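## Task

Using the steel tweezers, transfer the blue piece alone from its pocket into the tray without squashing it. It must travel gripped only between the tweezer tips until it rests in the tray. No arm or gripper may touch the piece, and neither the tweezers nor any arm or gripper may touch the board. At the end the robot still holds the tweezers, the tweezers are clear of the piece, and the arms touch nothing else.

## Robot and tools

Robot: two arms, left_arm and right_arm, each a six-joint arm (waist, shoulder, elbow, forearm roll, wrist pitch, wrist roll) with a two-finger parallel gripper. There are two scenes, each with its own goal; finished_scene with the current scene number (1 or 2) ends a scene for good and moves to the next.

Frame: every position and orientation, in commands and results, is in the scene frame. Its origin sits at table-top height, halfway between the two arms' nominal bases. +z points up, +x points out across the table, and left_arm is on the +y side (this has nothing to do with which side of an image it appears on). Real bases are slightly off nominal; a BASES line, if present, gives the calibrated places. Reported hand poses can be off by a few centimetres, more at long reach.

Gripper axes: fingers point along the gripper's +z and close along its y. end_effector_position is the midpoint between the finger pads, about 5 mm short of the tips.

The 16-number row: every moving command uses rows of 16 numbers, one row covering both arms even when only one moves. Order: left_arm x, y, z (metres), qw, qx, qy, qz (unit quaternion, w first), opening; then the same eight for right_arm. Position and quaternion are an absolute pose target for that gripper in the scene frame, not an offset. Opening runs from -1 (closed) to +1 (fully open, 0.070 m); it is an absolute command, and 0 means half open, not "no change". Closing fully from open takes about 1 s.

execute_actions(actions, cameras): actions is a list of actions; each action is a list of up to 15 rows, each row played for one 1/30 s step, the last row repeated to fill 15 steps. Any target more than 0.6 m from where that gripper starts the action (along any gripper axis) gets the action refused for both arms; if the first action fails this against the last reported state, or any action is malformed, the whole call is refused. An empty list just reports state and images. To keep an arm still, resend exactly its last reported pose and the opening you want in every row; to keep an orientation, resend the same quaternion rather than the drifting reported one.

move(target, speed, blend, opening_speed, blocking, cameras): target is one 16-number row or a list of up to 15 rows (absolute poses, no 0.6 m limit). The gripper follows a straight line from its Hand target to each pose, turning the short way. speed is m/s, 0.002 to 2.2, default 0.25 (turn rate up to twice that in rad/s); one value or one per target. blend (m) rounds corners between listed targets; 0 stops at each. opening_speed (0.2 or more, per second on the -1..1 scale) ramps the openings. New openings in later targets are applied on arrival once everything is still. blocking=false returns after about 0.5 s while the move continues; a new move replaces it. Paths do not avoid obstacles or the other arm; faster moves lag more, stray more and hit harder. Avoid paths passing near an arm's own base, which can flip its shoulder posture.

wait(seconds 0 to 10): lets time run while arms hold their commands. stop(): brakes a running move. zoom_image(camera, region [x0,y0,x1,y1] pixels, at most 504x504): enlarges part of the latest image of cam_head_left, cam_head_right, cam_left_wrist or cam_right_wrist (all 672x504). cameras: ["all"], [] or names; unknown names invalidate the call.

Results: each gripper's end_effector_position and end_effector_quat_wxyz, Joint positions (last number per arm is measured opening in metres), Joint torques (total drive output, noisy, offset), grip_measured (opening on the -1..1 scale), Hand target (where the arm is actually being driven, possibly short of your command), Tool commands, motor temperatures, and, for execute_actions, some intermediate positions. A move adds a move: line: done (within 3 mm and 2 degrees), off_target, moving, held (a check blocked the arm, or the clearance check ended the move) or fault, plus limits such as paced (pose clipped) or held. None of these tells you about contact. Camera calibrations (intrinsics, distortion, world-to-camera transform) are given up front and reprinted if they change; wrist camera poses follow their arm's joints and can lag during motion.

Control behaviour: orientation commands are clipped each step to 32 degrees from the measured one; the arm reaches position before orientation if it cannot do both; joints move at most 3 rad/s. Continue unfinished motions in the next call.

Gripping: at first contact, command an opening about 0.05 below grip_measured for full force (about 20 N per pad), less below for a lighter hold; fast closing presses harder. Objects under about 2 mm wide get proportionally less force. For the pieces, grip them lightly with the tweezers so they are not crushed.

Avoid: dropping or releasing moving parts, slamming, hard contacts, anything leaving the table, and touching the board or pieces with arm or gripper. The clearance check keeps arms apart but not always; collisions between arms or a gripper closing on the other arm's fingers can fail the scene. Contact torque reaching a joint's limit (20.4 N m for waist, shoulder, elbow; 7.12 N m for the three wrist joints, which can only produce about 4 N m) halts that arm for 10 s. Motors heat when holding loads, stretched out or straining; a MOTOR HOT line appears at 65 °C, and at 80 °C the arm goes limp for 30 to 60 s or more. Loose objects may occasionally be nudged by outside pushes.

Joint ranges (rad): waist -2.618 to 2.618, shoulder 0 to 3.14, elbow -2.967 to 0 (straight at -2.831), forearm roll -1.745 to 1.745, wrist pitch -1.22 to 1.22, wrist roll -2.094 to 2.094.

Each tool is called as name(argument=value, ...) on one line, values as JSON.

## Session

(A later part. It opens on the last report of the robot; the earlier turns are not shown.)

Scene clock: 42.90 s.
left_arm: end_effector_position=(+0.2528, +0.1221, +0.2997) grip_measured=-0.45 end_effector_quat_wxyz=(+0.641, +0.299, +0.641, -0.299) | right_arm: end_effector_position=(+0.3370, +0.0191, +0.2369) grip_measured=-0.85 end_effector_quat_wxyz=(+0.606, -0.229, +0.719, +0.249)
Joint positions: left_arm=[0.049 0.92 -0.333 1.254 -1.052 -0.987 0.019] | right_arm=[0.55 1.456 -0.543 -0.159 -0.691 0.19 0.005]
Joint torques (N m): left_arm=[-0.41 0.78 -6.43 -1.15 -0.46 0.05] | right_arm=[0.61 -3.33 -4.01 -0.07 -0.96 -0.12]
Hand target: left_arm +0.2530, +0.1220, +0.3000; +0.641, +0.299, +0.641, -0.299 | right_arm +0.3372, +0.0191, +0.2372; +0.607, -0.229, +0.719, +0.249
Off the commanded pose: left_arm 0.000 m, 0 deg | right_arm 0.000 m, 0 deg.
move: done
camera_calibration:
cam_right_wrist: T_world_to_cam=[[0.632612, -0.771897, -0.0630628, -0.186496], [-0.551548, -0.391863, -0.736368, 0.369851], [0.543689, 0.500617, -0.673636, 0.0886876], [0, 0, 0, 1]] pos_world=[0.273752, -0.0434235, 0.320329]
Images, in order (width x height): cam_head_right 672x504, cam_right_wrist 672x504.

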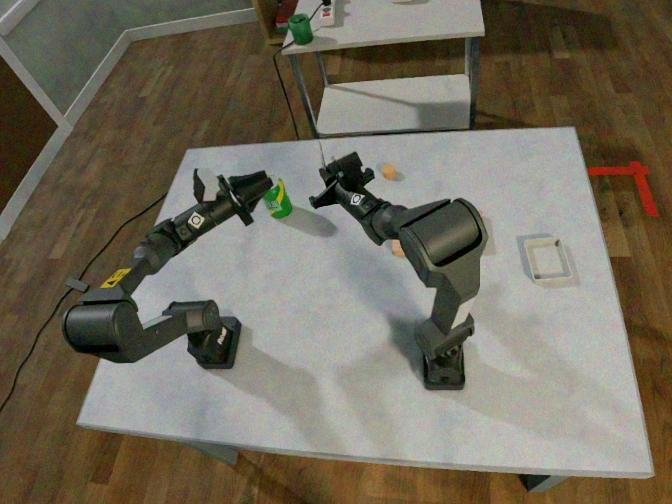

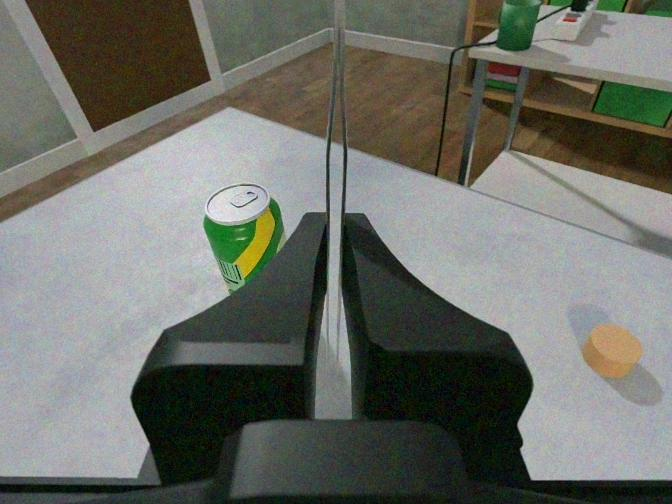

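move(target=[[0.253,0.122,0.30,0.6409,0.2988,0.6409,-0.2988,-0.45,0.30,-0.02,0.11,0.4769,-0.2604,0.8259,0.1504,-0.86],[0.253,0.122,0.30,0.6409,0.2988,0.6409,-0.2988,-0.45,0.30,-0.02,0.11,0.4769,-0.2604,0.8259,0.1504,-0.73]], speed=0.2, opening_speed=0.3, cameras=["cam_right_wrist","cam_head_right"])

Scene clock: 46.60 s.
left_arm: end_effector_position=(+0.2529, +0.1220, +0.2999) grip_measured=-0.45 end_effector_quat_wxyz=(+0.641, +0.299, +0.641, -0.299) | right_arm: end_effector_position=(+0.3000, -0.0202, +0.1098) grip_measured=-0.73 end_effector_quat_wxyz=(+0.477, -0.261, +0.826, +0.150)
Joint positions: left_arm=[0.048 0.92 -0.334 1.254 -1.051 -0.987 0.019] | right_arm=[0.597 1.557 -0.361 0.052 -0.585 -0.028 0.01]
Joint torques (N m): left_arm=[-0.42 0.77 -5.86 -1.12 -0.48 0.11] | right_arm=[-0.07 -4.54 -3.28 -0.14 -0.98 0.08]
Hand target: left_arm +0.2530, +0.1220, +0.3000; +0.641, +0.299, +0.641, -0.299 | right_arm +0.3000, -0.0200, +0.1100; +0.477, -0.260, +0.826, +0.150
Off the commanded pose: left_arm 0.000 m, 0 deg | right_arm 0.000 m, 0 deg.
move: done
camera_calibration:
cam_right_wrist: T_world_to_cam=[[0.57864, -0.815402, 0.0171721, -0.195032], [-0.731236, -0.528007, -0.431859, 0.258192], [0.361206, 0.237334, -0.901777, 0.117286], [0, 0, 0, 1]] pos_world=[0.259288, -0.0505378, 0.220618]
Images, in order (width x height): cam_head_right 672x504, cam_right_wrist 672x504.

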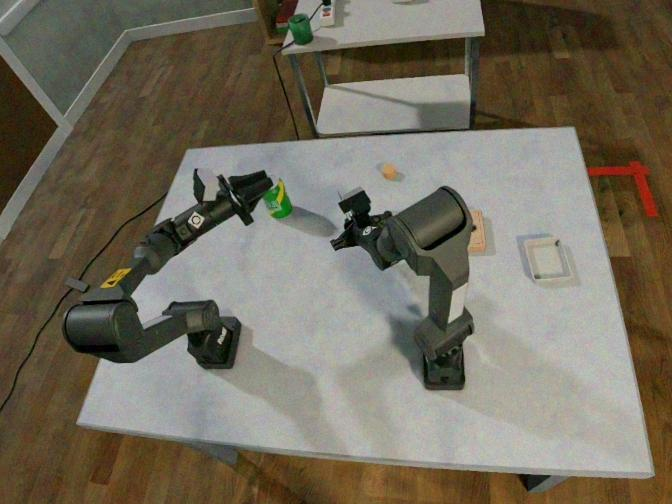

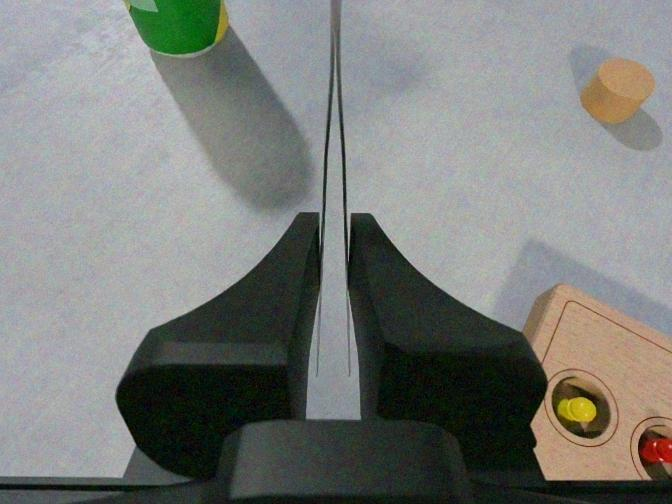

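move(target=[[0.253,0.122,0.30,0.6409,0.2988,0.6409,-0.2988,-0.45,0.335,-0.10,0.165,0.4917,-0.1571,0.8516,0.0907,-0.73],[0.253,0.122,0.30,0.6409,0.2988,0.6409,-0.2988,-0.45,0.374,-0.304,0.15,0.4973,0.0905,0.8613,-0.0523,-0.73]], speed=0.18, blend=[0.03,0], cameras=["cam_right_wrist","cam_head_right"])

Scene clock: 49.93 s.
left_arm: end_effector_position=(+0.2529, +0.1220, +0.2999) grip_measured=-0.45 end_effector_quat_wxyz=(+0.641, +0.299, +0.641, -0.299) | right_arm: end_effector_position=(+0.3741, -0.3047, +0.1499) grip_measured=-0.73 end_effector_quat_wxyz=(+0.497, +0.091, +0.861, -0.053)
Joint positions: left_arm=[0.048 0.92 -0.334 1.254 -1.051 -0.987 0.019] | right_arm=[-0.239 1.437 -0.484 0.049 -0.342 -0.036 0.01]
Joint torques (N m): left_arm=[-0.37 0.73 -5.17 -1.12 -0.43 0.05] | right_arm=[0.63 -3.33 -3.11 -0.1 -0.89 -0.05]
Hand target: left_arm +0.2530, +0.1220, +0.3000; +0.641, +0.299, +0.641, -0.299 | right_arm +0.3740, -0.3040, +0.1500; +0.497, +0.091, +0.861, -0.052
Off the commanded pose: left_arm 0.000 m, 0 deg | right_arm 0.001 m, 0 deg.
move: done
camera_calibration:
cam_right_wrist: T_world_to_cam=[[-0.203703, -0.978898, 0.0162564, -0.227515], [-0.884355, 0.176855, -0.432016, 0.451478], [0.420024, -0.10238, -0.901719, 0.0687253], [0, 0, 0, 1]] pos_world=[0.324055, -0.295524, 0.260715]
Images, in order (width x height): cam_head_right 672x504, cam_right_wrist 672x504.

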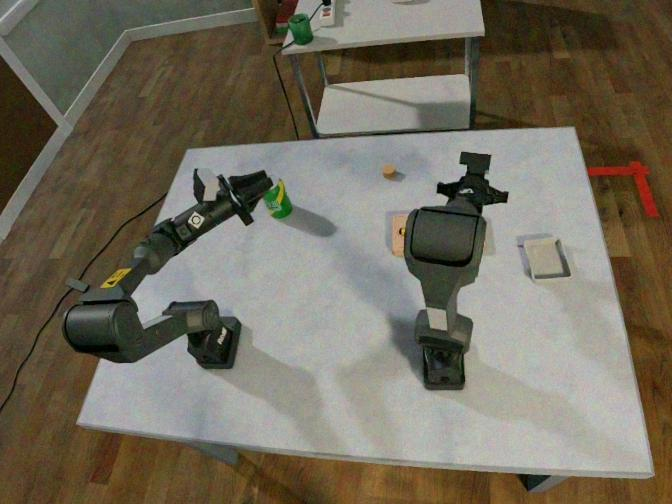

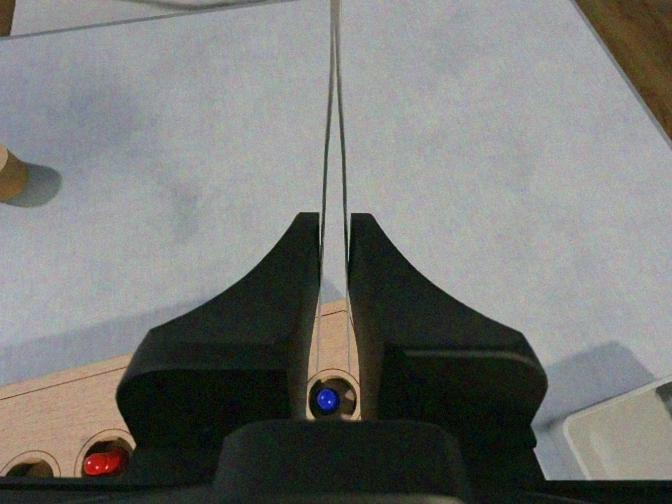

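zoom_image(camera="cam_right_wrist", region=[290, 335, 380, 425])

Scaled by 5.600 from the camera's 672x504 image, which has a finer 960x720 frame.

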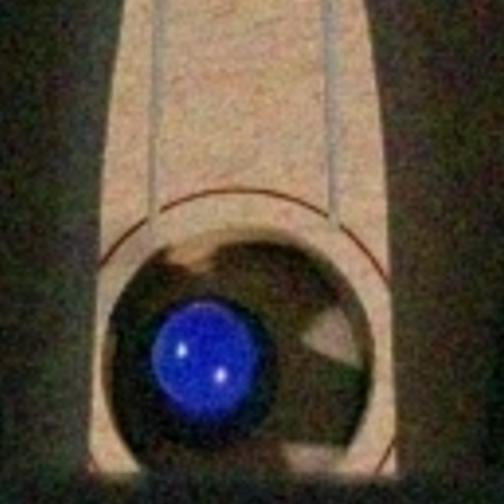

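move(target=[[0.253,0.122,0.30,0.6409,0.2988,0.6409,-0.2988,-0.45,0.3693,-0.3006,0.108,0.4973,0.0905,0.8613,-0.0523,-0.73]], speed=0.06, cameras=["cam_right_wrist"])

zoom_image(camera="cam_right_wrist", region=[290, 335, 380, 425])

Scene clock: 53.60 s.
left_arm: end_effector_position=(+0.2529, +0.1220, +0.2999) grip_measured=-0.45 end_effector_quat_wxyz=(+0.641, +0.299, +0.641, -0.299) | right_arm: end_effector_position=(+0.3691, -0.3007, +0.1075) grip_measured=-0.73 end_effector_quat_wxyz=(+0.497, +0.091, +0.862, -0.052)
Joint positions: left_arm=[0.048 0.92 -0.334 1.254 -1.051 -0.987 0.019] | right_arm=[-0.224 1.591 -0.388 0.051 -0.591 -0.026 0.01]
Joint torques (N m): left_arm=[-0.32 0.36 -4.55 -1.12 -0.48 0.06] | right_arm=[0.42 -4 -3.06 0.08 -0.77 0.05]
Hand target: left_arm +0.2530, +0.1220, +0.3000; +0.641, +0.299, +0.641, -0.299 | right_arm +0.3693, -0.3006, +0.1080; +0.497, +0.090, +0.861, -0.052
Off the commanded pose: left_arm 0.000 m, 0 deg | right_arm 0.001 m, 0 deg.
move: done
camera_calibration:
cam_right_wrist: T_world_to_cam=[[-0.201935, -0.979254, 0.0168653, -0.224807], [-0.884983, 0.175064, -0.431459, 0.4277], [0.419555, -0.102052, -0.901975, 0.0332499], [0, 0, 0, 1]] pos_world=[0.319161, -0.291625, 0.218317]
Images, in order (width x height): cam_right_wrist 672x504.

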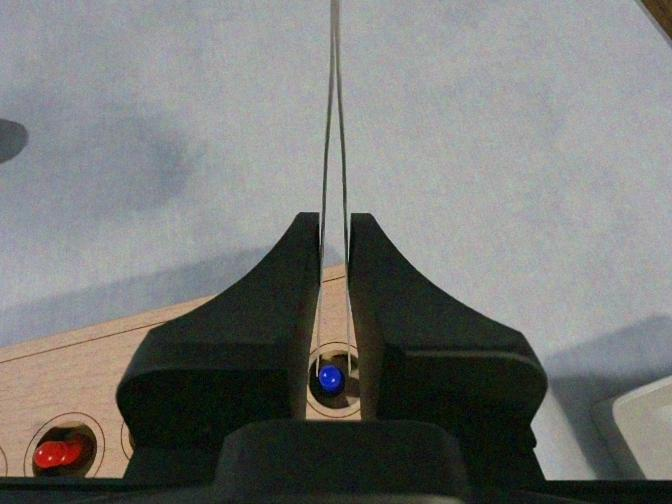

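Scaled by 5.600 from the camera's 672x504 image, which has a finer 960x720 frame.

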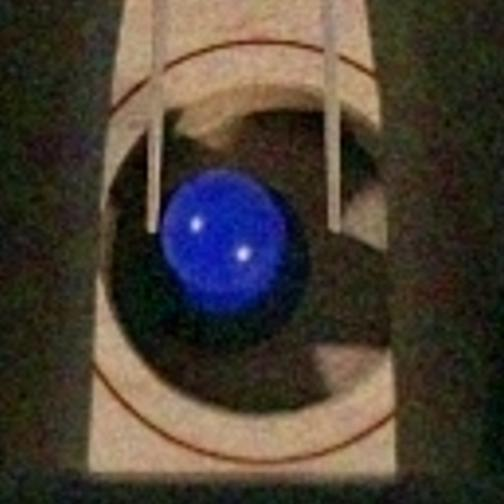

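move(target=[[0.253,0.122,0.30,0.6409,0.2988,0.6409,-0.2988,-0.45,0.3696,-0.2990,0.106,0.4973,0.0905,0.8613,-0.0523,-0.73],[0.253,0.122,0.30,0.6409,0.2988,0.6409,-0.2988,-0.45,0.3696,-0.2990,0.094,0.4973,0.0905,0.8613,-0.0523,-0.73]], speed=0.03, cameras=["cam_right_wrist"])

zoom_image(camera="cam_right_wrist", region=[290, 335, 380, 425])

Scene clock: 55.80 s.
left_arm: end_effector_position=(+0.2529, +0.1220, +0.2999) grip_measured=-0.45 end_effector_quat_wxyz=(+0.641, +0.299, +0.641, -0.299) | right_arm: end_effector_position=(+0.3698, -0.2991, +0.0941) grip_measured=-0.73 end_effector_quat_wxyz=(+0.498, +0.090, +0.861, -0.052)
Joint positions: left_arm=[0.048 0.92 -0.334 1.254 -1.051 -0.987 0.019] | right_arm=[-0.214 1.658 -0.371 0.058 -0.677 -0.025 0.01]
Joint torques (N m): left_arm=[-0.1 0.35 -4.87 -1.12 -0.5 0.05] | right_arm=[0.45 -3.58 -2.45 -0.14 -0.84 0.06]
Hand target: left_arm +0.2530, +0.1220, +0.3000; +0.641, +0.299, +0.641, -0.299 | right_arm +0.3696, -0.2990, +0.0940; +0.497, +0.091, +0.861, -0.052
Off the commanded pose: left_arm 0.000 m, 0 deg | right_arm 0.000 m, 0 deg.
move: done
camera_calibration:
cam_right_wrist: T_world_to_cam=[[-0.201823, -0.979276, 0.0169207, -0.222965], [-0.884302, 0.174768, -0.432974, 0.422043], [0.421044, -0.102347, -0.901248, 0.0203174], [0, 0, 0, 1]] pos_world=[0.31966, -0.290024, 0.204817]
Images, in order (width x height): cam_right_wrist 672x504.

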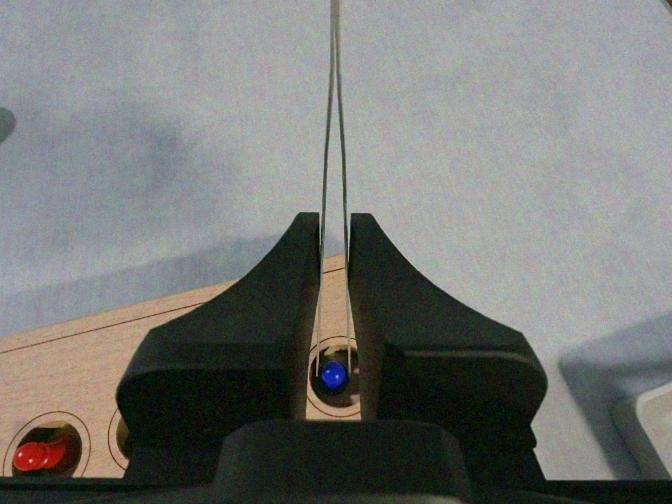

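Scaled by 5.600 from the camera's 672x504 image, which has a finer 960x720 frame.

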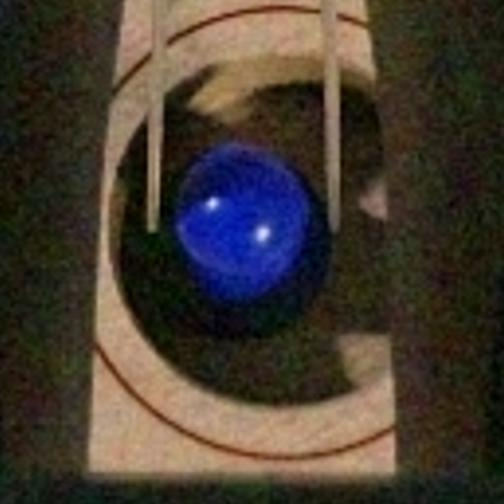

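move(target=[[0.253,0.122,0.30,0.6409,0.2988,0.6409,-0.2988,-0.45,0.3695,-0.2990,0.0912,0.4973,0.0905,0.8613,-0.0523,-0.745]], speed=0.02, opening_speed=0.2, cameras=["cam_right_wrist"])

zoom_image(camera="cam_right_wrist", region=[290, 335, 380, 425])

Scene clock: 59.43 s.
left_arm: end_effector_position=(+0.2529, +0.1220, +0.2999) grip_measured=-0.45 end_effector_quat_wxyz=(+0.641, +0.299, +0.641, -0.299) | right_arm: end_effector_position=(+0.3695, -0.2991, +0.0913) grip_measured=-0.74 end_effector_quat_wxyz=(+0.497, +0.091, +0.861, -0.052)
Joint positions: left_arm=[0.048 0.92 -0.334 1.254 -1.051 -0.987 0.019] | right_arm=[-0.214 1.671 -0.367 0.057 -0.693 -0.023 0.009]
Joint torques (N m): left_arm=[-0.13 0.05 -5.06 -1.14 -0.48 0.05] | right_arm=[0.35 -2.97 -2.07 -0.14 -0.98 0.07]
Hand target: left_arm +0.2530, +0.1220, +0.3000; +0.641, +0.299, +0.641, -0.299 | right_arm +0.3695, -0.2990, +0.0912; +0.497, +0.090, +0.861, -0.052
Off the commanded pose: left_arm 0.000 m, 0 deg | right_arm 0.000 m, 0 deg.
move: done
camera_calibration:
cam_right_wrist: T_world_to_cam=[[-0.20213, -0.979218, 0.0166023, -0.222801], [-0.884572, 0.175265, -0.43222, 0.420687], [0.420328, -0.102051, -0.901615, 0.0183983], [0, 0, 0, 1]] pos_world=[0.319359, -0.290025, 0.202116]
Images, in order (width x height): cam_right_wrist 672x504.

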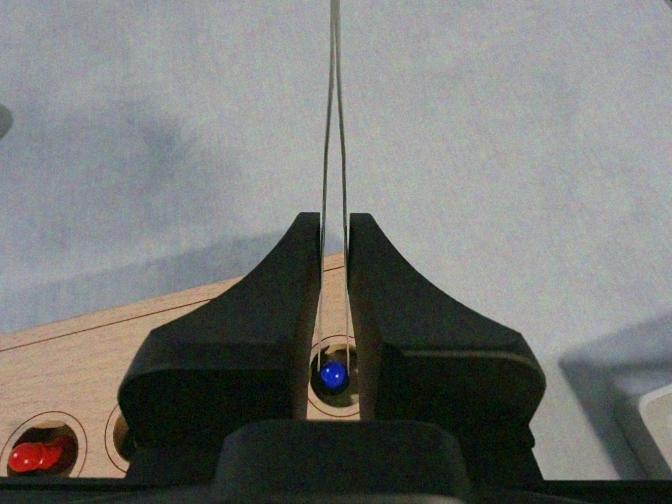

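Scaled by 5.600 from the camera's 672x504 image, which has a finer 960x720 frame.

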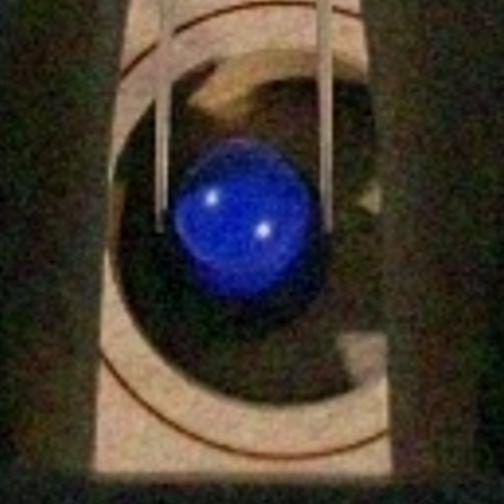

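move(target=[[0.253,0.122,0.30,0.6409,0.2988,0.6409,-0.2988,-0.45,0.3695,-0.2990,0.0912,0.4973,0.0905,0.8613,-0.0523,-0.79]], opening_speed=0.2, cameras=["cam_right_wrist"])

zoom_image(camera="cam_right_wrist", region=[290, 335, 380, 425])

Scene clock: 60.93 s.
left_arm: end_effector_position=(+0.2529, +0.1220, +0.2999) grip_measured=-0.45 end_effector_quat_wxyz=(+0.641, +0.299, +0.641, -0.299) | right_arm: end_effector_position=(+0.3695, -0.2991, +0.0913) grip_measured=-0.78 end_effector_quat_wxyz=(+0.497, +0.091, +0.861, -0.052)
Joint positions: left_arm=[0.048 0.92 -0.334 1.254 -1.051 -0.987 0.019] | right_arm=[-0.214 1.671 -0.367 0.057 -0.693 -0.023 0.008]
Joint torques (N m): left_arm=[-0.49 0.17 -5.23 -1.13 -0.49 0.06] | right_arm=[-0.38 -2.85 -2.2 -0.12 -0.96 0.06]
Hand target: left_arm +0.2530, +0.1220, +0.3000; +0.641, +0.299, +0.641, -0.299 | right_arm +0.3695, -0.2990, +0.0912; +0.497, +0.090, +0.861, -0.052
Off the commanded pose: left_arm 0.000 m, 0 deg | right_arm 0.000 m, 0 deg.
move: done
camera_calibration:
cam_right_wrist: T_world_to_cam=[[-0.20213, -0.979218, 0.0166023, -0.222801], [-0.884572, 0.175265, -0.43222, 0.420687], [0.420328, -0.102051, -0.901615, 0.0183983], [0, 0, 0, 1]] pos_world=[0.319359, -0.290025, 0.202116]
Images, in order (width x height): cam_right_wrist 672x504.

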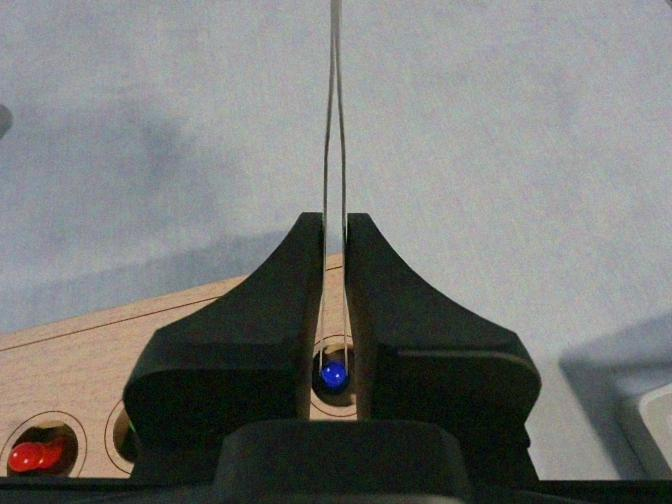

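Scaled by 5.600 from the camera's 672x504 image, which has a finer 960x720 frame.

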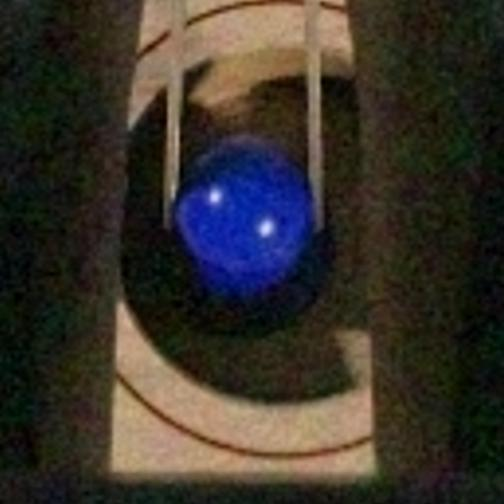

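move(target=[[0.253,0.122,0.30,0.6409,0.2988,0.6409,-0.2988,-0.45,0.3695,-0.2990,0.0912,0.4973,0.0905,0.8613,-0.0523,-0.802],[0.253,0.122,0.30,0.6409,0.2988,0.6409,-0.2988,-0.45,0.3695,-0.2990,0.098,0.4973,0.0905,0.8613,-0.0523,-0.802]], opening_speed=0.2, speed=0.02, cameras=["cam_right_wrist"])

zoom_image(camera="cam_right_wrist", region=[290, 335, 380, 425])

Scene clock: 63.10 s.
left_arm: end_effector_position=(+0.2529, +0.1220, +0.2999) grip_measured=-0.45 end_effector_quat_wxyz=(+0.641, +0.299, +0.641, -0.299) | right_arm: end_effector_position=(+0.3694, -0.2989, +0.0978) grip_measured=-0.79 end_effector_quat_wxyz=(+0.497, +0.091, +0.861, -0.052)
Joint positions: left_arm=[0.048 0.92 -0.334 1.254 -1.051 -0.987 0.019] | right_arm=[-0.214 1.637 -0.375 0.059 -0.651 -0.026 0.007]
Joint torques (N m): left_arm=[-0.21 -0.04 -5.36 -1.1 -0.45 0.04] | right_arm=[-1.52 -4.6 -3.03 0.13 -0.88 -0.11]
Hand target: left_arm +0.2530, +0.1220, +0.3000; +0.641, +0.299, +0.641, -0.299 | right_arm +0.3695, -0.2990, +0.0980; +0.497, +0.090, +0.861, -0.052
Off the commanded pose: left_arm 0.000 m, 0 deg | right_arm 0.000 m, 0 deg.
move: done
camera_calibration:
cam_right_wrist: T_world_to_cam=[[-0.201568, -0.97934, 0.0162191, -0.222946], [-0.884918, 0.174986, -0.431625, 0.423385], [0.41987, -0.101354, -0.901907, 0.0246761], [0, 0, 0, 1]] pos_world=[0.319361, -0.289925, 0.208615]
Images, in order (width x height): cam_right_wrist 672x504.

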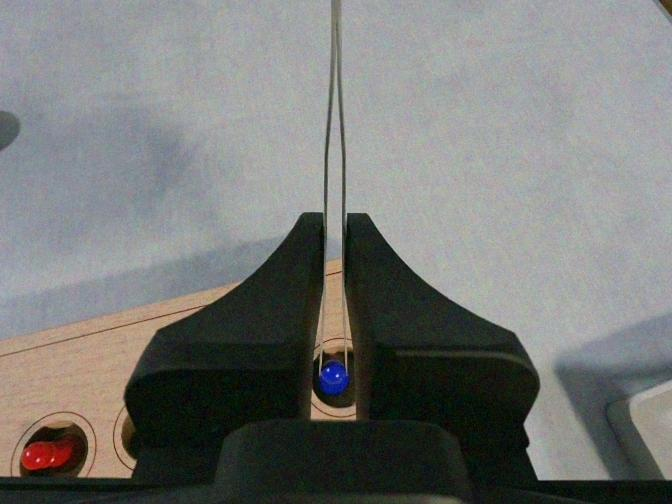

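Scaled by 5.600 from the camera's 672x504 image, which has a finer 960x720 frame.

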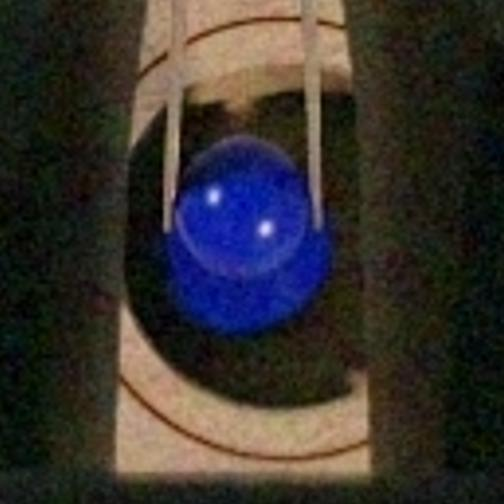

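move(target=[[0.253,0.122,0.30,0.6409,0.2988,0.6409,-0.2988,-0.45,0.3695,-0.2990,0.112,0.4973,0.0905,0.8613,-0.0523,-0.802],[0.253,0.122,0.30,0.6409,0.2988,0.6409,-0.2988,-0.45,0.3690,-0.2995,0.16,0.4973,0.0905,0.8613,-0.0523,-0.802]], opening_speed=0.2, speed=[0.03,0.06], cameras=["cam_right_wrist"])

zoom_image(camera="cam_right_wrist", region=[290, 335, 380, 425])

Scene clock: 65.37 s.
left_arm: end_effector_position=(+0.2529, +0.1220, +0.2999) grip_measured=-0.45 end_effector_quat_wxyz=(+0.641, +0.299, +0.641, -0.299) | right_arm: end_effector_position=(+0.3691, -0.2996, +0.1606) grip_measured=-0.79 end_effector_quat_wxyz=(+0.498, +0.090, +0.861, -0.052)
Joint positions: left_arm=[0.048 0.92 -0.334 1.254 -1.051 -0.987 0.019] | right_arm=[-0.218 1.381 -0.487 0.118 -0.286 -0.094 0.007]
Joint torques (N m): left_arm=[-0.06 0.12 -5.38 -1.1 -0.51 0.02] | right_arm=[0.19 -2.88 -3.39 0.04 -0.99 -0.08]
Hand target: left_arm +0.2530, +0.1220, +0.3000; +0.641, +0.299, +0.641, -0.299 | right_arm +0.3690, -0.2995, +0.1600; +0.497, +0.090, +0.861, -0.052
Off the commanded pose: left_arm 0.000 m, 0 deg | right_arm 0.001 m, 0 deg.
move: done
camera_calibration:
cam_right_wrist: T_world_to_cam=[[-0.20184, -0.979275, 0.016785, -0.2247], [-0.884009, 0.174773, -0.43357, 0.450329], [0.42165, -0.10235, -0.900964, 0.0803547], [0, 0, 0, 1]] pos_world=[0.318859, -0.290524, 0.271417]
Images, in order (width x height): cam_right_wrist 672x504.

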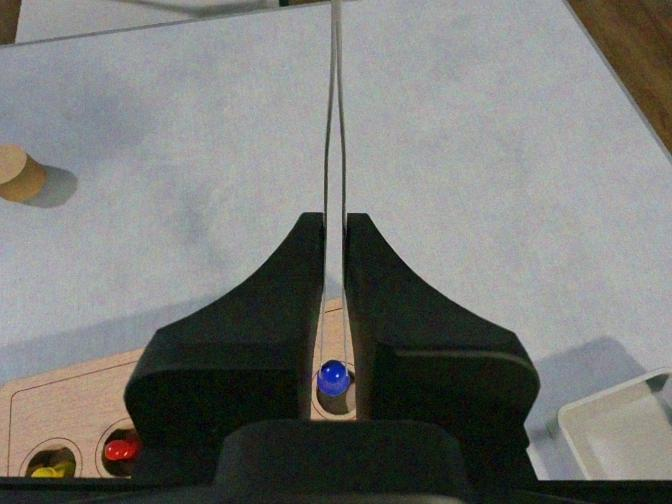

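Scaled by 5.600 from the camera's 672x504 image, which has a finer 960x720 frame.

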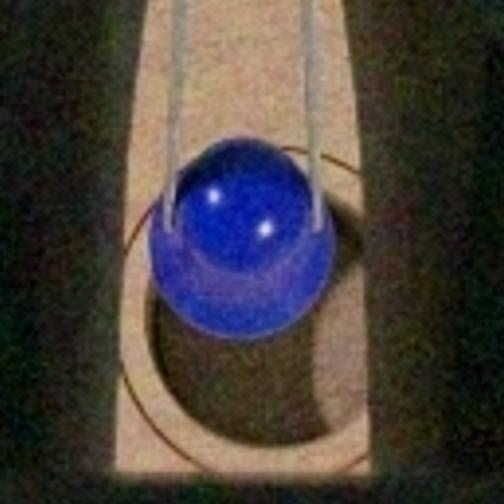

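move(target=[[0.253,0.122,0.30,0.6409,0.2988,0.6409,-0.2988,-0.45,0.276,-0.480,0.160,0.4652,0.3174,0.8058,-0.1833,-0.802]], speed=0.1, cameras=["cam_right_wrist","cam_head_right"])

zoom_image(camera="cam_right_wrist", region=[290, 335, 380, 425])

Scene clock: 72.13 s.
left_arm: end_effector_position=(+0.2529, +0.1220, +0.2999) grip_measured=-0.45 end_effector_quat_wxyz=(+0.641, +0.299, +0.641, -0.299) | right_arm: end_effector_position=(+0.2758, -0.4803, +0.1599) grip_measured=-0.79 end_effector_quat_wxyz=(+0.465, +0.318, +0.806, -0.183)
Joint positions: left_arm=[0.048 0.92 -0.334 1.254 -1.051 -0.987 0.019] | right_arm=[-0.806 1.38 -0.483 -0.022 -0.285 0.018 0.007]
Joint torques (N m): left_arm=[-0.24 -0.34 -6.04 -1.11 -0.57 0.02] | right_arm=[0.5 -2.62 -3.91 -0.08 -0.93 0.05]
Hand target: left_arm +0.2530, +0.1220, +0.3000; +0.641, +0.299, +0.641, -0.299 | right_arm +0.2760, -0.4800, +0.1600; +0.465, +0.317, +0.806, -0.183
Off the commanded pose: left_arm 0.000 m, 0 deg | right_arm 0.000 m, 0 deg.
move: done
camera_calibration:
cam_right_wrist: T_world_to_cam=[[-0.678124, -0.73476, 0.0166066, -0.171603], [-0.66756, 0.606337, -0.43211, 0.546439], [0.307428, -0.30411, -0.901668, 0.0353175], [0, 0, 0, 1]] pos_world=[0.237555, -0.446673, 0.270816]
Images, in order (width x height): cam_head_right 672x504, cam_right_wrist 672x504.

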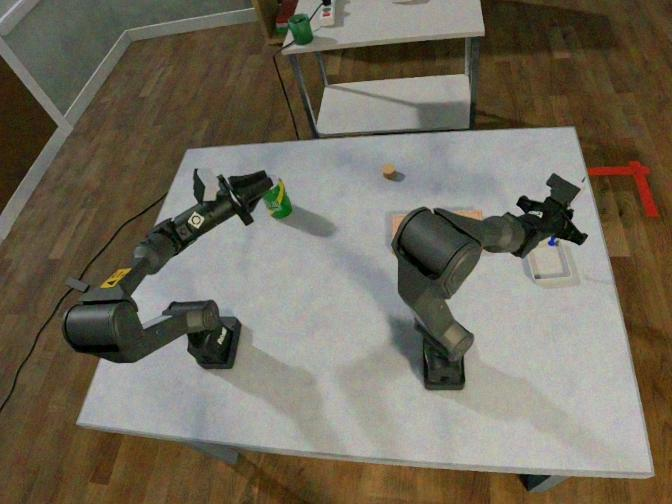

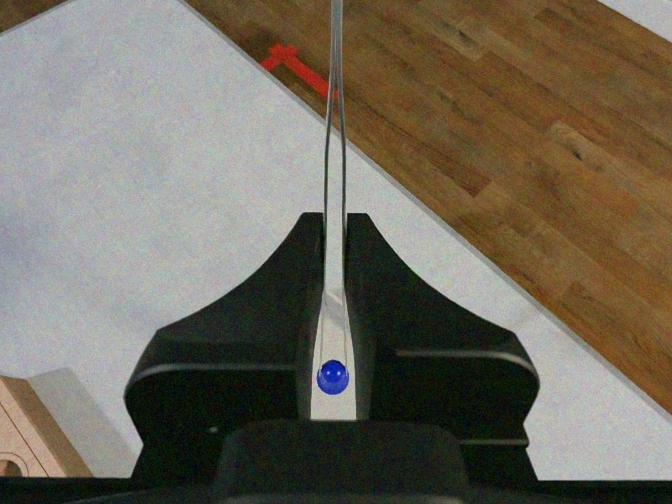

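Scaled by 5.600 from the camera's 672x504 image, which has a finer 960x720 frame.

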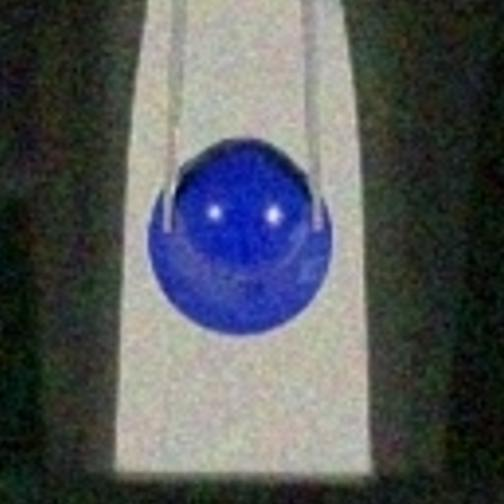

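move(target=[[0.253,0.122,0.30,0.6409,0.2988,0.6409,-0.2988,-0.45,0.276,-0.480,0.106,0.4652,0.3174,0.8058,-0.1833,-0.802],[0.253,0.122,0.30,0.6409,0.2988,0.6409,-0.2988,-0.45,0.276,-0.480,0.093,0.4652,0.3174,0.8058,-0.1833,-0.802]], speed=[0.06,0.025], cameras=["cam_right_wrist","cam_head_right"])

zoom_image(camera="cam_right_wrist", region=[290, 335, 380, 425])

zoom_image(camera="cam_head_right", region=[480, 160, 620, 300])

Scene clock: 75.50 s.
left_arm: end_effector_position=(+0.2529, +0.1220, +0.2999) grip_measured=-0.45 end_effector_quat_wxyz=(+0.641, +0.299, +0.641, -0.299) | right_arm: end_effector_position=(+0.2760, -0.4799, +0.0928) grip_measured=-0.79 end_effector_quat_wxyz=(+0.465, +0.317, +0.806, -0.183)
Joint positions: left_arm=[0.048 0.92 -0.334 1.254 -1.051 -0.987 0.019] | right_arm=[-0.805 1.66 -0.365 -0.011 -0.684 0.005 0.007]
Joint torques (N m): left_arm=[-0.34 -0.45 -6.45 -1.1 -0.58 0.04] | right_arm=[-0.09 -3.69 -2.3 0.1 -0.84 -0.12]
Hand target: left_arm +0.2530, +0.1220, +0.3000; +0.641, +0.299, +0.641, -0.299 | right_arm +0.2760, -0.4800, +0.0930; +0.465, +0.317, +0.806, -0.183
Off the commanded pose: left_arm 0.000 m, 0 deg | right_arm 0.000 m, 0 deg.
move: done
camera_calibration:
cam_right_wrist: T_world_to_cam=[[-0.677013, -0.735789, 0.0163583, -0.170804], [-0.668453, 0.605453, -0.431969, 0.517145], [0.307934, -0.303384, -0.90174, -0.0250287], [0, 0, 0, 1]] pos_world=[0.237758, -0.446376, 0.203616]
Images, in order (width x height): cam_head_right 672x504, cam_right_wrist 672x504.

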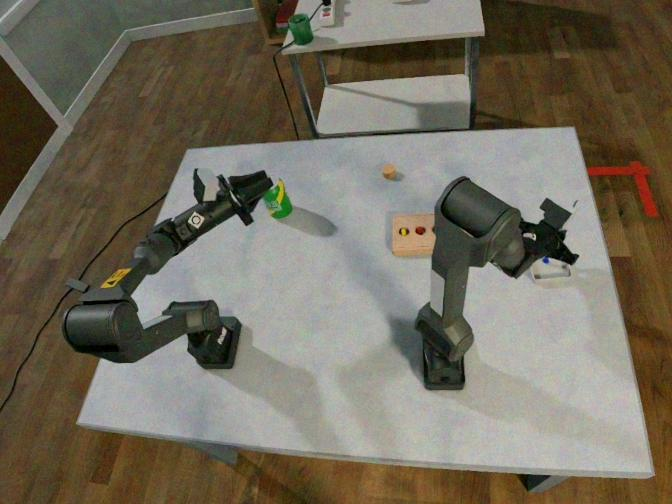

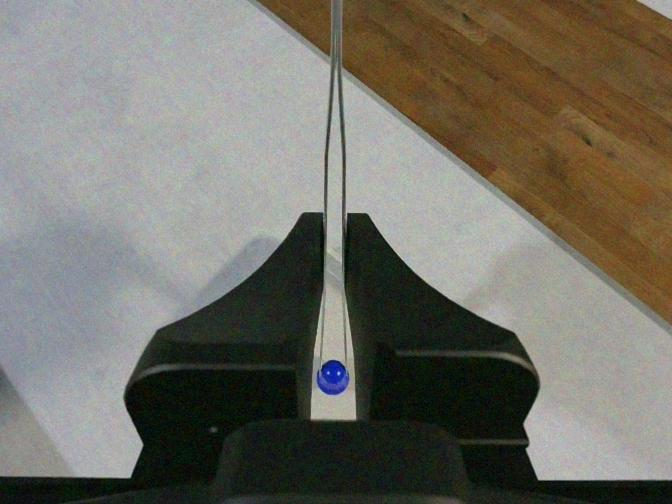

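Scaled by 5.600 from the camera's 672x504 image, which has a finer 960x720 frame.

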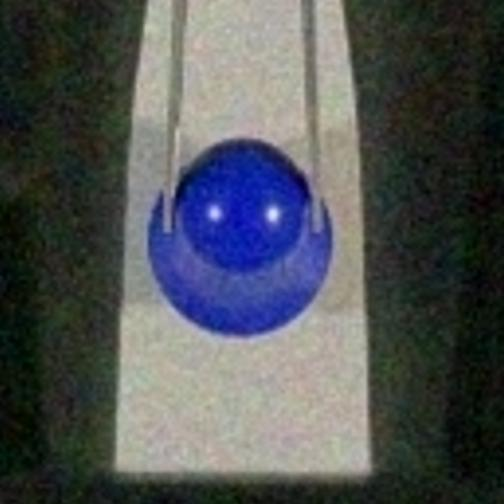

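Scaled by 3.600 from the camera's 672x504 image, which has a finer 960x720 frame.

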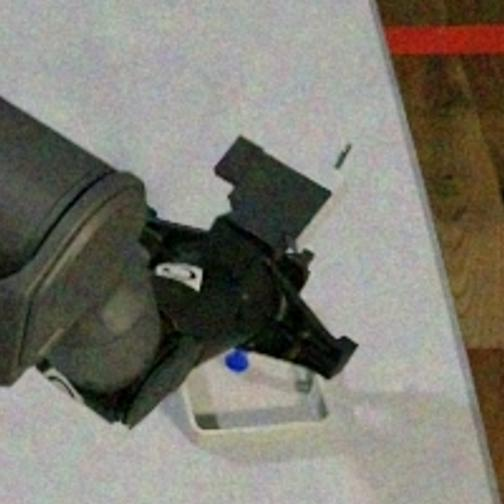

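move(target=[[0.253,0.122,0.30,0.6409,0.2988,0.6409,-0.2988,-0.45,0.276,-0.480,0.0890,0.4652,0.3174,0.8058,-0.1833,-0.802]], speed=0.02, cameras=["cam_right_wrist"])

zoom_image(camera="cam_right_wrist", region=[290, 335, 380, 425])

Scene clock: 76.77 s.
left_arm: end_effector_position=(+0.2529, +0.1220, +0.2999) grip_measured=-0.45 end_effector_quat_wxyz=(+0.641, +0.299, +0.641, -0.299) | right_arm: end_effector_position=(+0.2761, -0.4801, +0.0892) grip_measured=-0.79 end_effector_quat_wxyz=(+0.465, +0.317, +0.806, -0.183)
Joint positions: left_arm=[0.048 0.92 -0.334 1.254 -1.051 -0.987 0.019] | right_arm=[-0.805 1.679 -0.361 -0.01 -0.708 0.004 0.007]
Joint torques (N m): left_arm=[-0.21 -0.38 -6.32 -1.05 -0.59 0.03] | right_arm=[-0.11 -3.07 -2.04 0.12 -0.94 -0.11]
Hand target: left_arm +0.2530, +0.1220, +0.3000; +0.641, +0.299, +0.641, -0.299 | right_arm +0.2760, -0.4800, +0.0890; +0.465, +0.317, +0.806, -0.183
Off the commanded pose: left_arm 0.000 m, 0 deg | right_arm 0.000 m, 0 deg.
move: done
camera_calibration:
cam_right_wrist: T_world_to_cam=[[-0.677274, -0.735543, 0.0166403, -0.170703], [-0.667961, 0.605249, -0.433015, 0.515651], [0.308429, -0.304384, -0.901233, -0.0289695], [0, 0, 0, 1]] pos_world=[0.237757, -0.446475, 0.200017]
Images, in order (width x height): cam_right_wrist 672x504.

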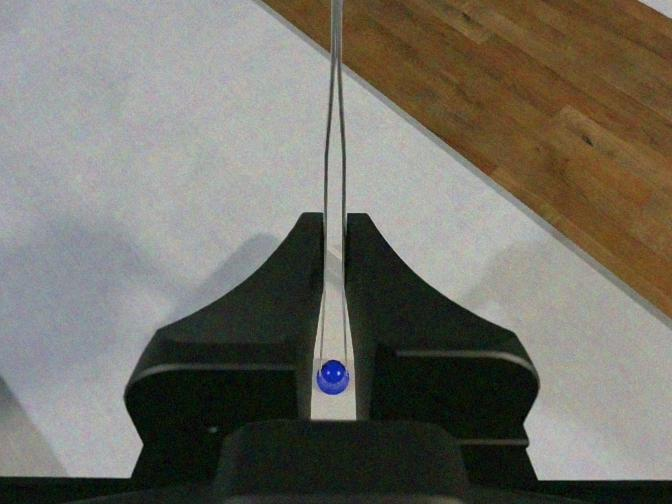

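Scaled by 5.600 from the camera's 672x504 image, which has a finer 960x720 frame.

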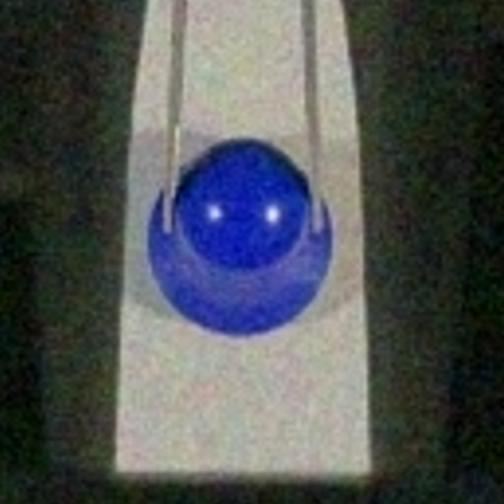

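move(target=[[0.253,0.122,0.30,0.6409,0.2988,0.6409,-0.2988,-0.45,0.276,-0.480,0.0875,0.4652,0.3174,0.8058,-0.1833,-0.802]], speed=0.02, cameras=["cam_right_wrist"])

zoom_image(camera="cam_right_wrist", region=[290, 335, 380, 425])

Scene clock: 78.03 s.
left_arm: end_effector_position=(+0.2529, +0.1220, +0.2999) grip_measured=-0.45 end_effector_quat_wxyz=(+0.641, +0.299, +0.641, -0.299) | right_arm: end_effector_position=(+0.2760, -0.4800, +0.0874) grip_measured=-0.79 end_effector_quat_wxyz=(+0.465, +0.317, +0.806, -0.183)
Joint positions: left_arm=[0.048 0.92 -0.334 1.254 -1.051 -0.987 0.019] | right_arm=[-0.805 1.687 -0.359 -0.01 -0.717 0.004 0.007]
Joint torques (N m): left_arm=[0.01 -0.42 -6.39 -1.1 -0.57 -0.03] | right_arm=[-0.17 -3.06 -2.01 0.12 -0.98 -0.11]
Hand target: left_arm +0.2530, +0.1220, +0.3000; +0.641, +0.299, +0.641, -0.299 | right_arm +0.2760, -0.4800, +0.0875; +0.465, +0.317, +0.806, -0.183
Off the commanded pose: left_arm 0.000 m, 0 deg | right_arm 0.000 m, 0 deg.
move: done
camera_calibration:
cam_right_wrist: T_world_to_cam=[[-0.677241, -0.735575, 0.0165345, -0.170601], [-0.668265, 0.605556, -0.432115, 0.514842], [0.30784, -0.303695, -0.901667, -0.0300285], [0, 0, 0, 1]] pos_world=[0.237757, -0.446375, 0.198216]
Images, in order (width x height): cam_right_wrist 672x504.

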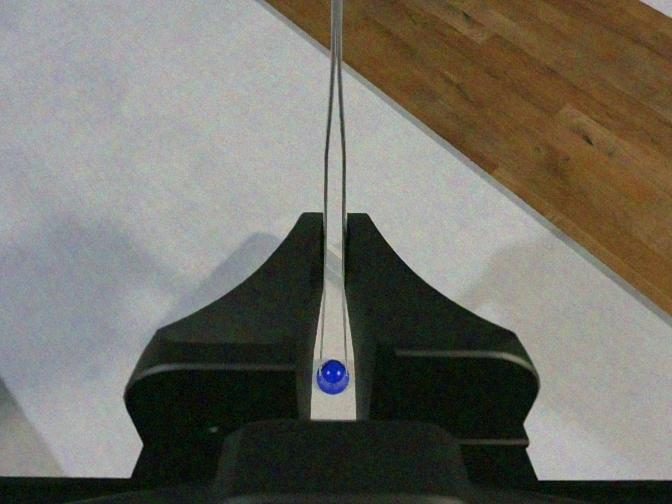

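Scaled by 5.600 from the camera's 672x504 image, which has a finer 960x720 frame.

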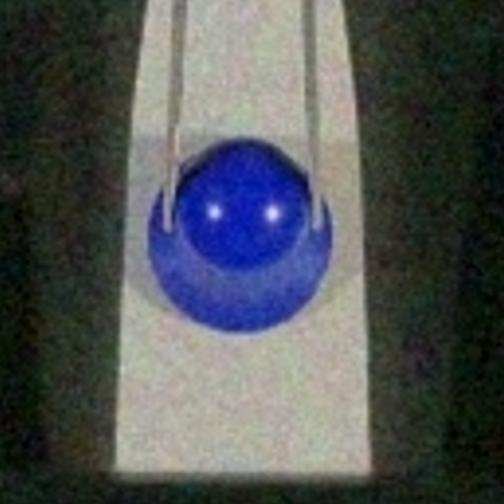

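move(target=[[0.253,0.122,0.30,0.6409,0.2988,0.6409,-0.2988,-0.45,0.276,-0.480,0.0863,0.4652,0.3174,0.8058,-0.1833,-0.802]], speed=0.02, cameras=["cam_right_wrist"])

zoom_image(camera="cam_right_wrist", region=[290, 335, 380, 425])

Scene clock: 79.27 s.
left_arm: end_effector_position=(+0.2529, +0.1220, +0.2999) grip_measured=-0.45 end_effector_quat_wxyz=(+0.641, +0.299, +0.641, -0.299) | right_arm: end_effector_position=(+0.2761, -0.4801, +0.0865) grip_measured=-0.79 end_effector_quat_wxyz=(+0.465, +0.317, +0.806, -0.183)
Joint positions: left_arm=[0.048 0.92 -0.334 1.254 -1.051 -0.987 0.019] | right_arm=[-0.805 1.693 -0.358 -0.01 -0.725 0.004 0.007]
Joint torques (N m): left_arm=[-0.31 -0.52 -6.44 -1.1 -0.57 0.01] | right_arm=[-0.17 -2.81 -1.78 0.11 -0.84 -0.16]
Hand target: left_arm +0.2530, +0.1220, +0.3000; +0.641, +0.299, +0.641, -0.299 | right_arm +0.2760, -0.4800, +0.0863; +0.465, +0.317, +0.806, -0.183
Off the commanded pose: left_arm 0.000 m, 0 deg | right_arm 0.000 m, 0 deg.
move: done
camera_calibration:
cam_right_wrist: T_world_to_cam=[[-0.677209, -0.735607, 0.0164372, -0.17066], [-0.668026, 0.605322, -0.432812, 0.514447], [0.30843, -0.304085, -0.901334, -0.03134], [0, 0, 0, 1]] pos_world=[0.237757, -0.446475, 0.197216]
Images, in order (width x height): cam_right_wrist 672x504.

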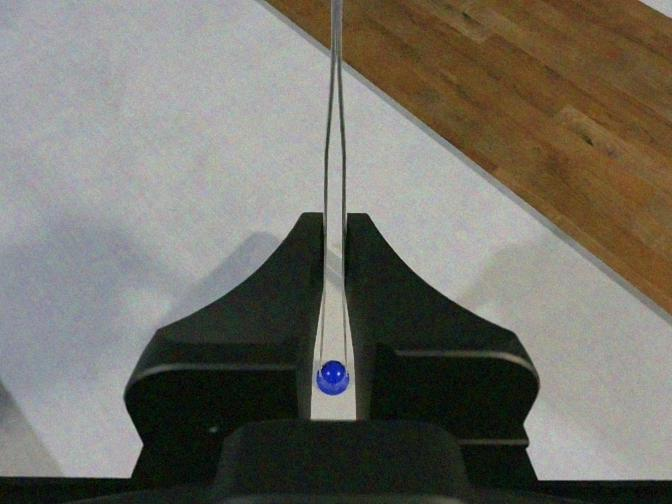

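Scaled by 5.600 from the camera's 672x504 image, which has a finer 960x720 frame.

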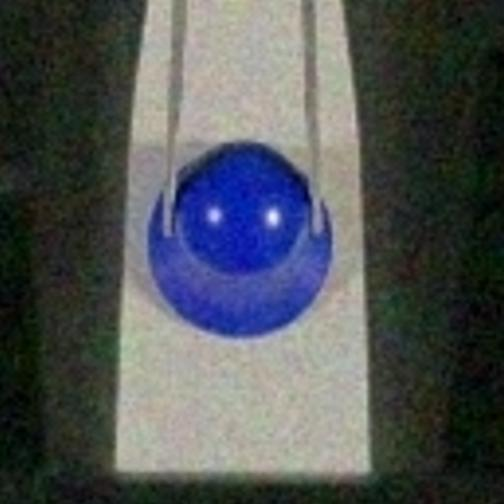

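move(target=[[0.253,0.122,0.30,0.6409,0.2988,0.6409,-0.2988,-0.45,0.276,-0.480,0.0849,0.4652,0.3174,0.8058,-0.1833,-0.802]], speed=0.02, cameras=["cam_right_wrist"])

zoom_image(camera="cam_right_wrist", region=[290, 335, 380, 425])

Scene clock: 80.73 s.
left_arm: end_effector_position=(+0.2529, +0.1220, +0.2999) grip_measured=-0.45 end_effector_quat_wxyz=(+0.641, +0.299, +0.641, -0.299) | right_arm: end_effector_position=(+0.2762, -0.4802, +0.0852) grip_measured=-0.79 end_effector_quat_wxyz=(+0.466, +0.317, +0.806, -0.183)
Joint positions: left_arm=[0.048 0.92 -0.334 1.254 -1.051 -0.987 0.019] | right_arm=[-0.805 1.701 -0.357 -0.01 -0.734 0.004 0.007]
Joint torques (N m): left_arm=[0 -0.51 -6.21 -1.12 -0.59 -0.01] | right_arm=[-0.23 -2.66 -1.53 0.11 -0.78 -0.12]
Hand target: left_arm +0.2530, +0.1220, +0.3000; +0.641, +0.299, +0.641, -0.299 | right_arm +0.2760, -0.4800, +0.0849; +0.465, +0.317, +0.806, -0.183
Off the commanded pose: left_arm 0.000 m, 0 deg | right_arm 0.000 m, 0 deg.
move: done
camera_calibration:
cam_right_wrist: T_world_to_cam=[[-0.677194, -0.735622, 0.0163889, -0.170646], [-0.667899, 0.6052, -0.433179, 0.513998], [0.308738, -0.304293, -0.901159, -0.0327734], [0, 0, 0, 1]] pos_world=[0.237857, -0.446575, 0.195916]
Images, in order (width x height): cam_right_wrist 672x504.

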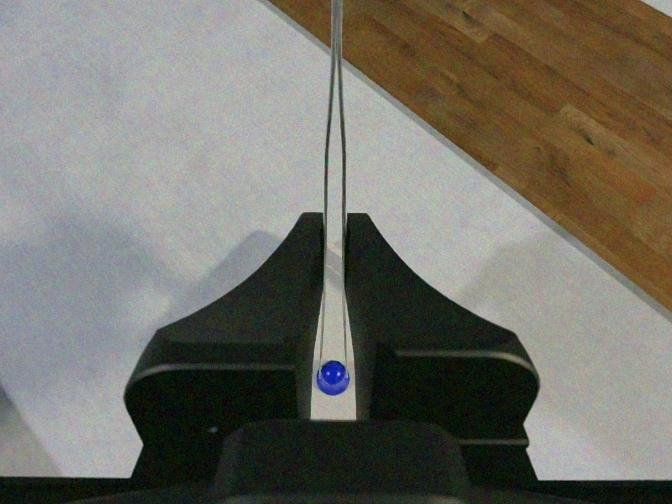

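Scaled by 5.600 from the camera's 672x504 image, which has a finer 960x720 frame.

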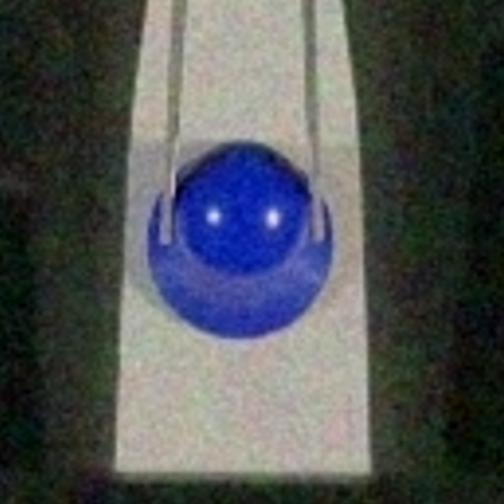

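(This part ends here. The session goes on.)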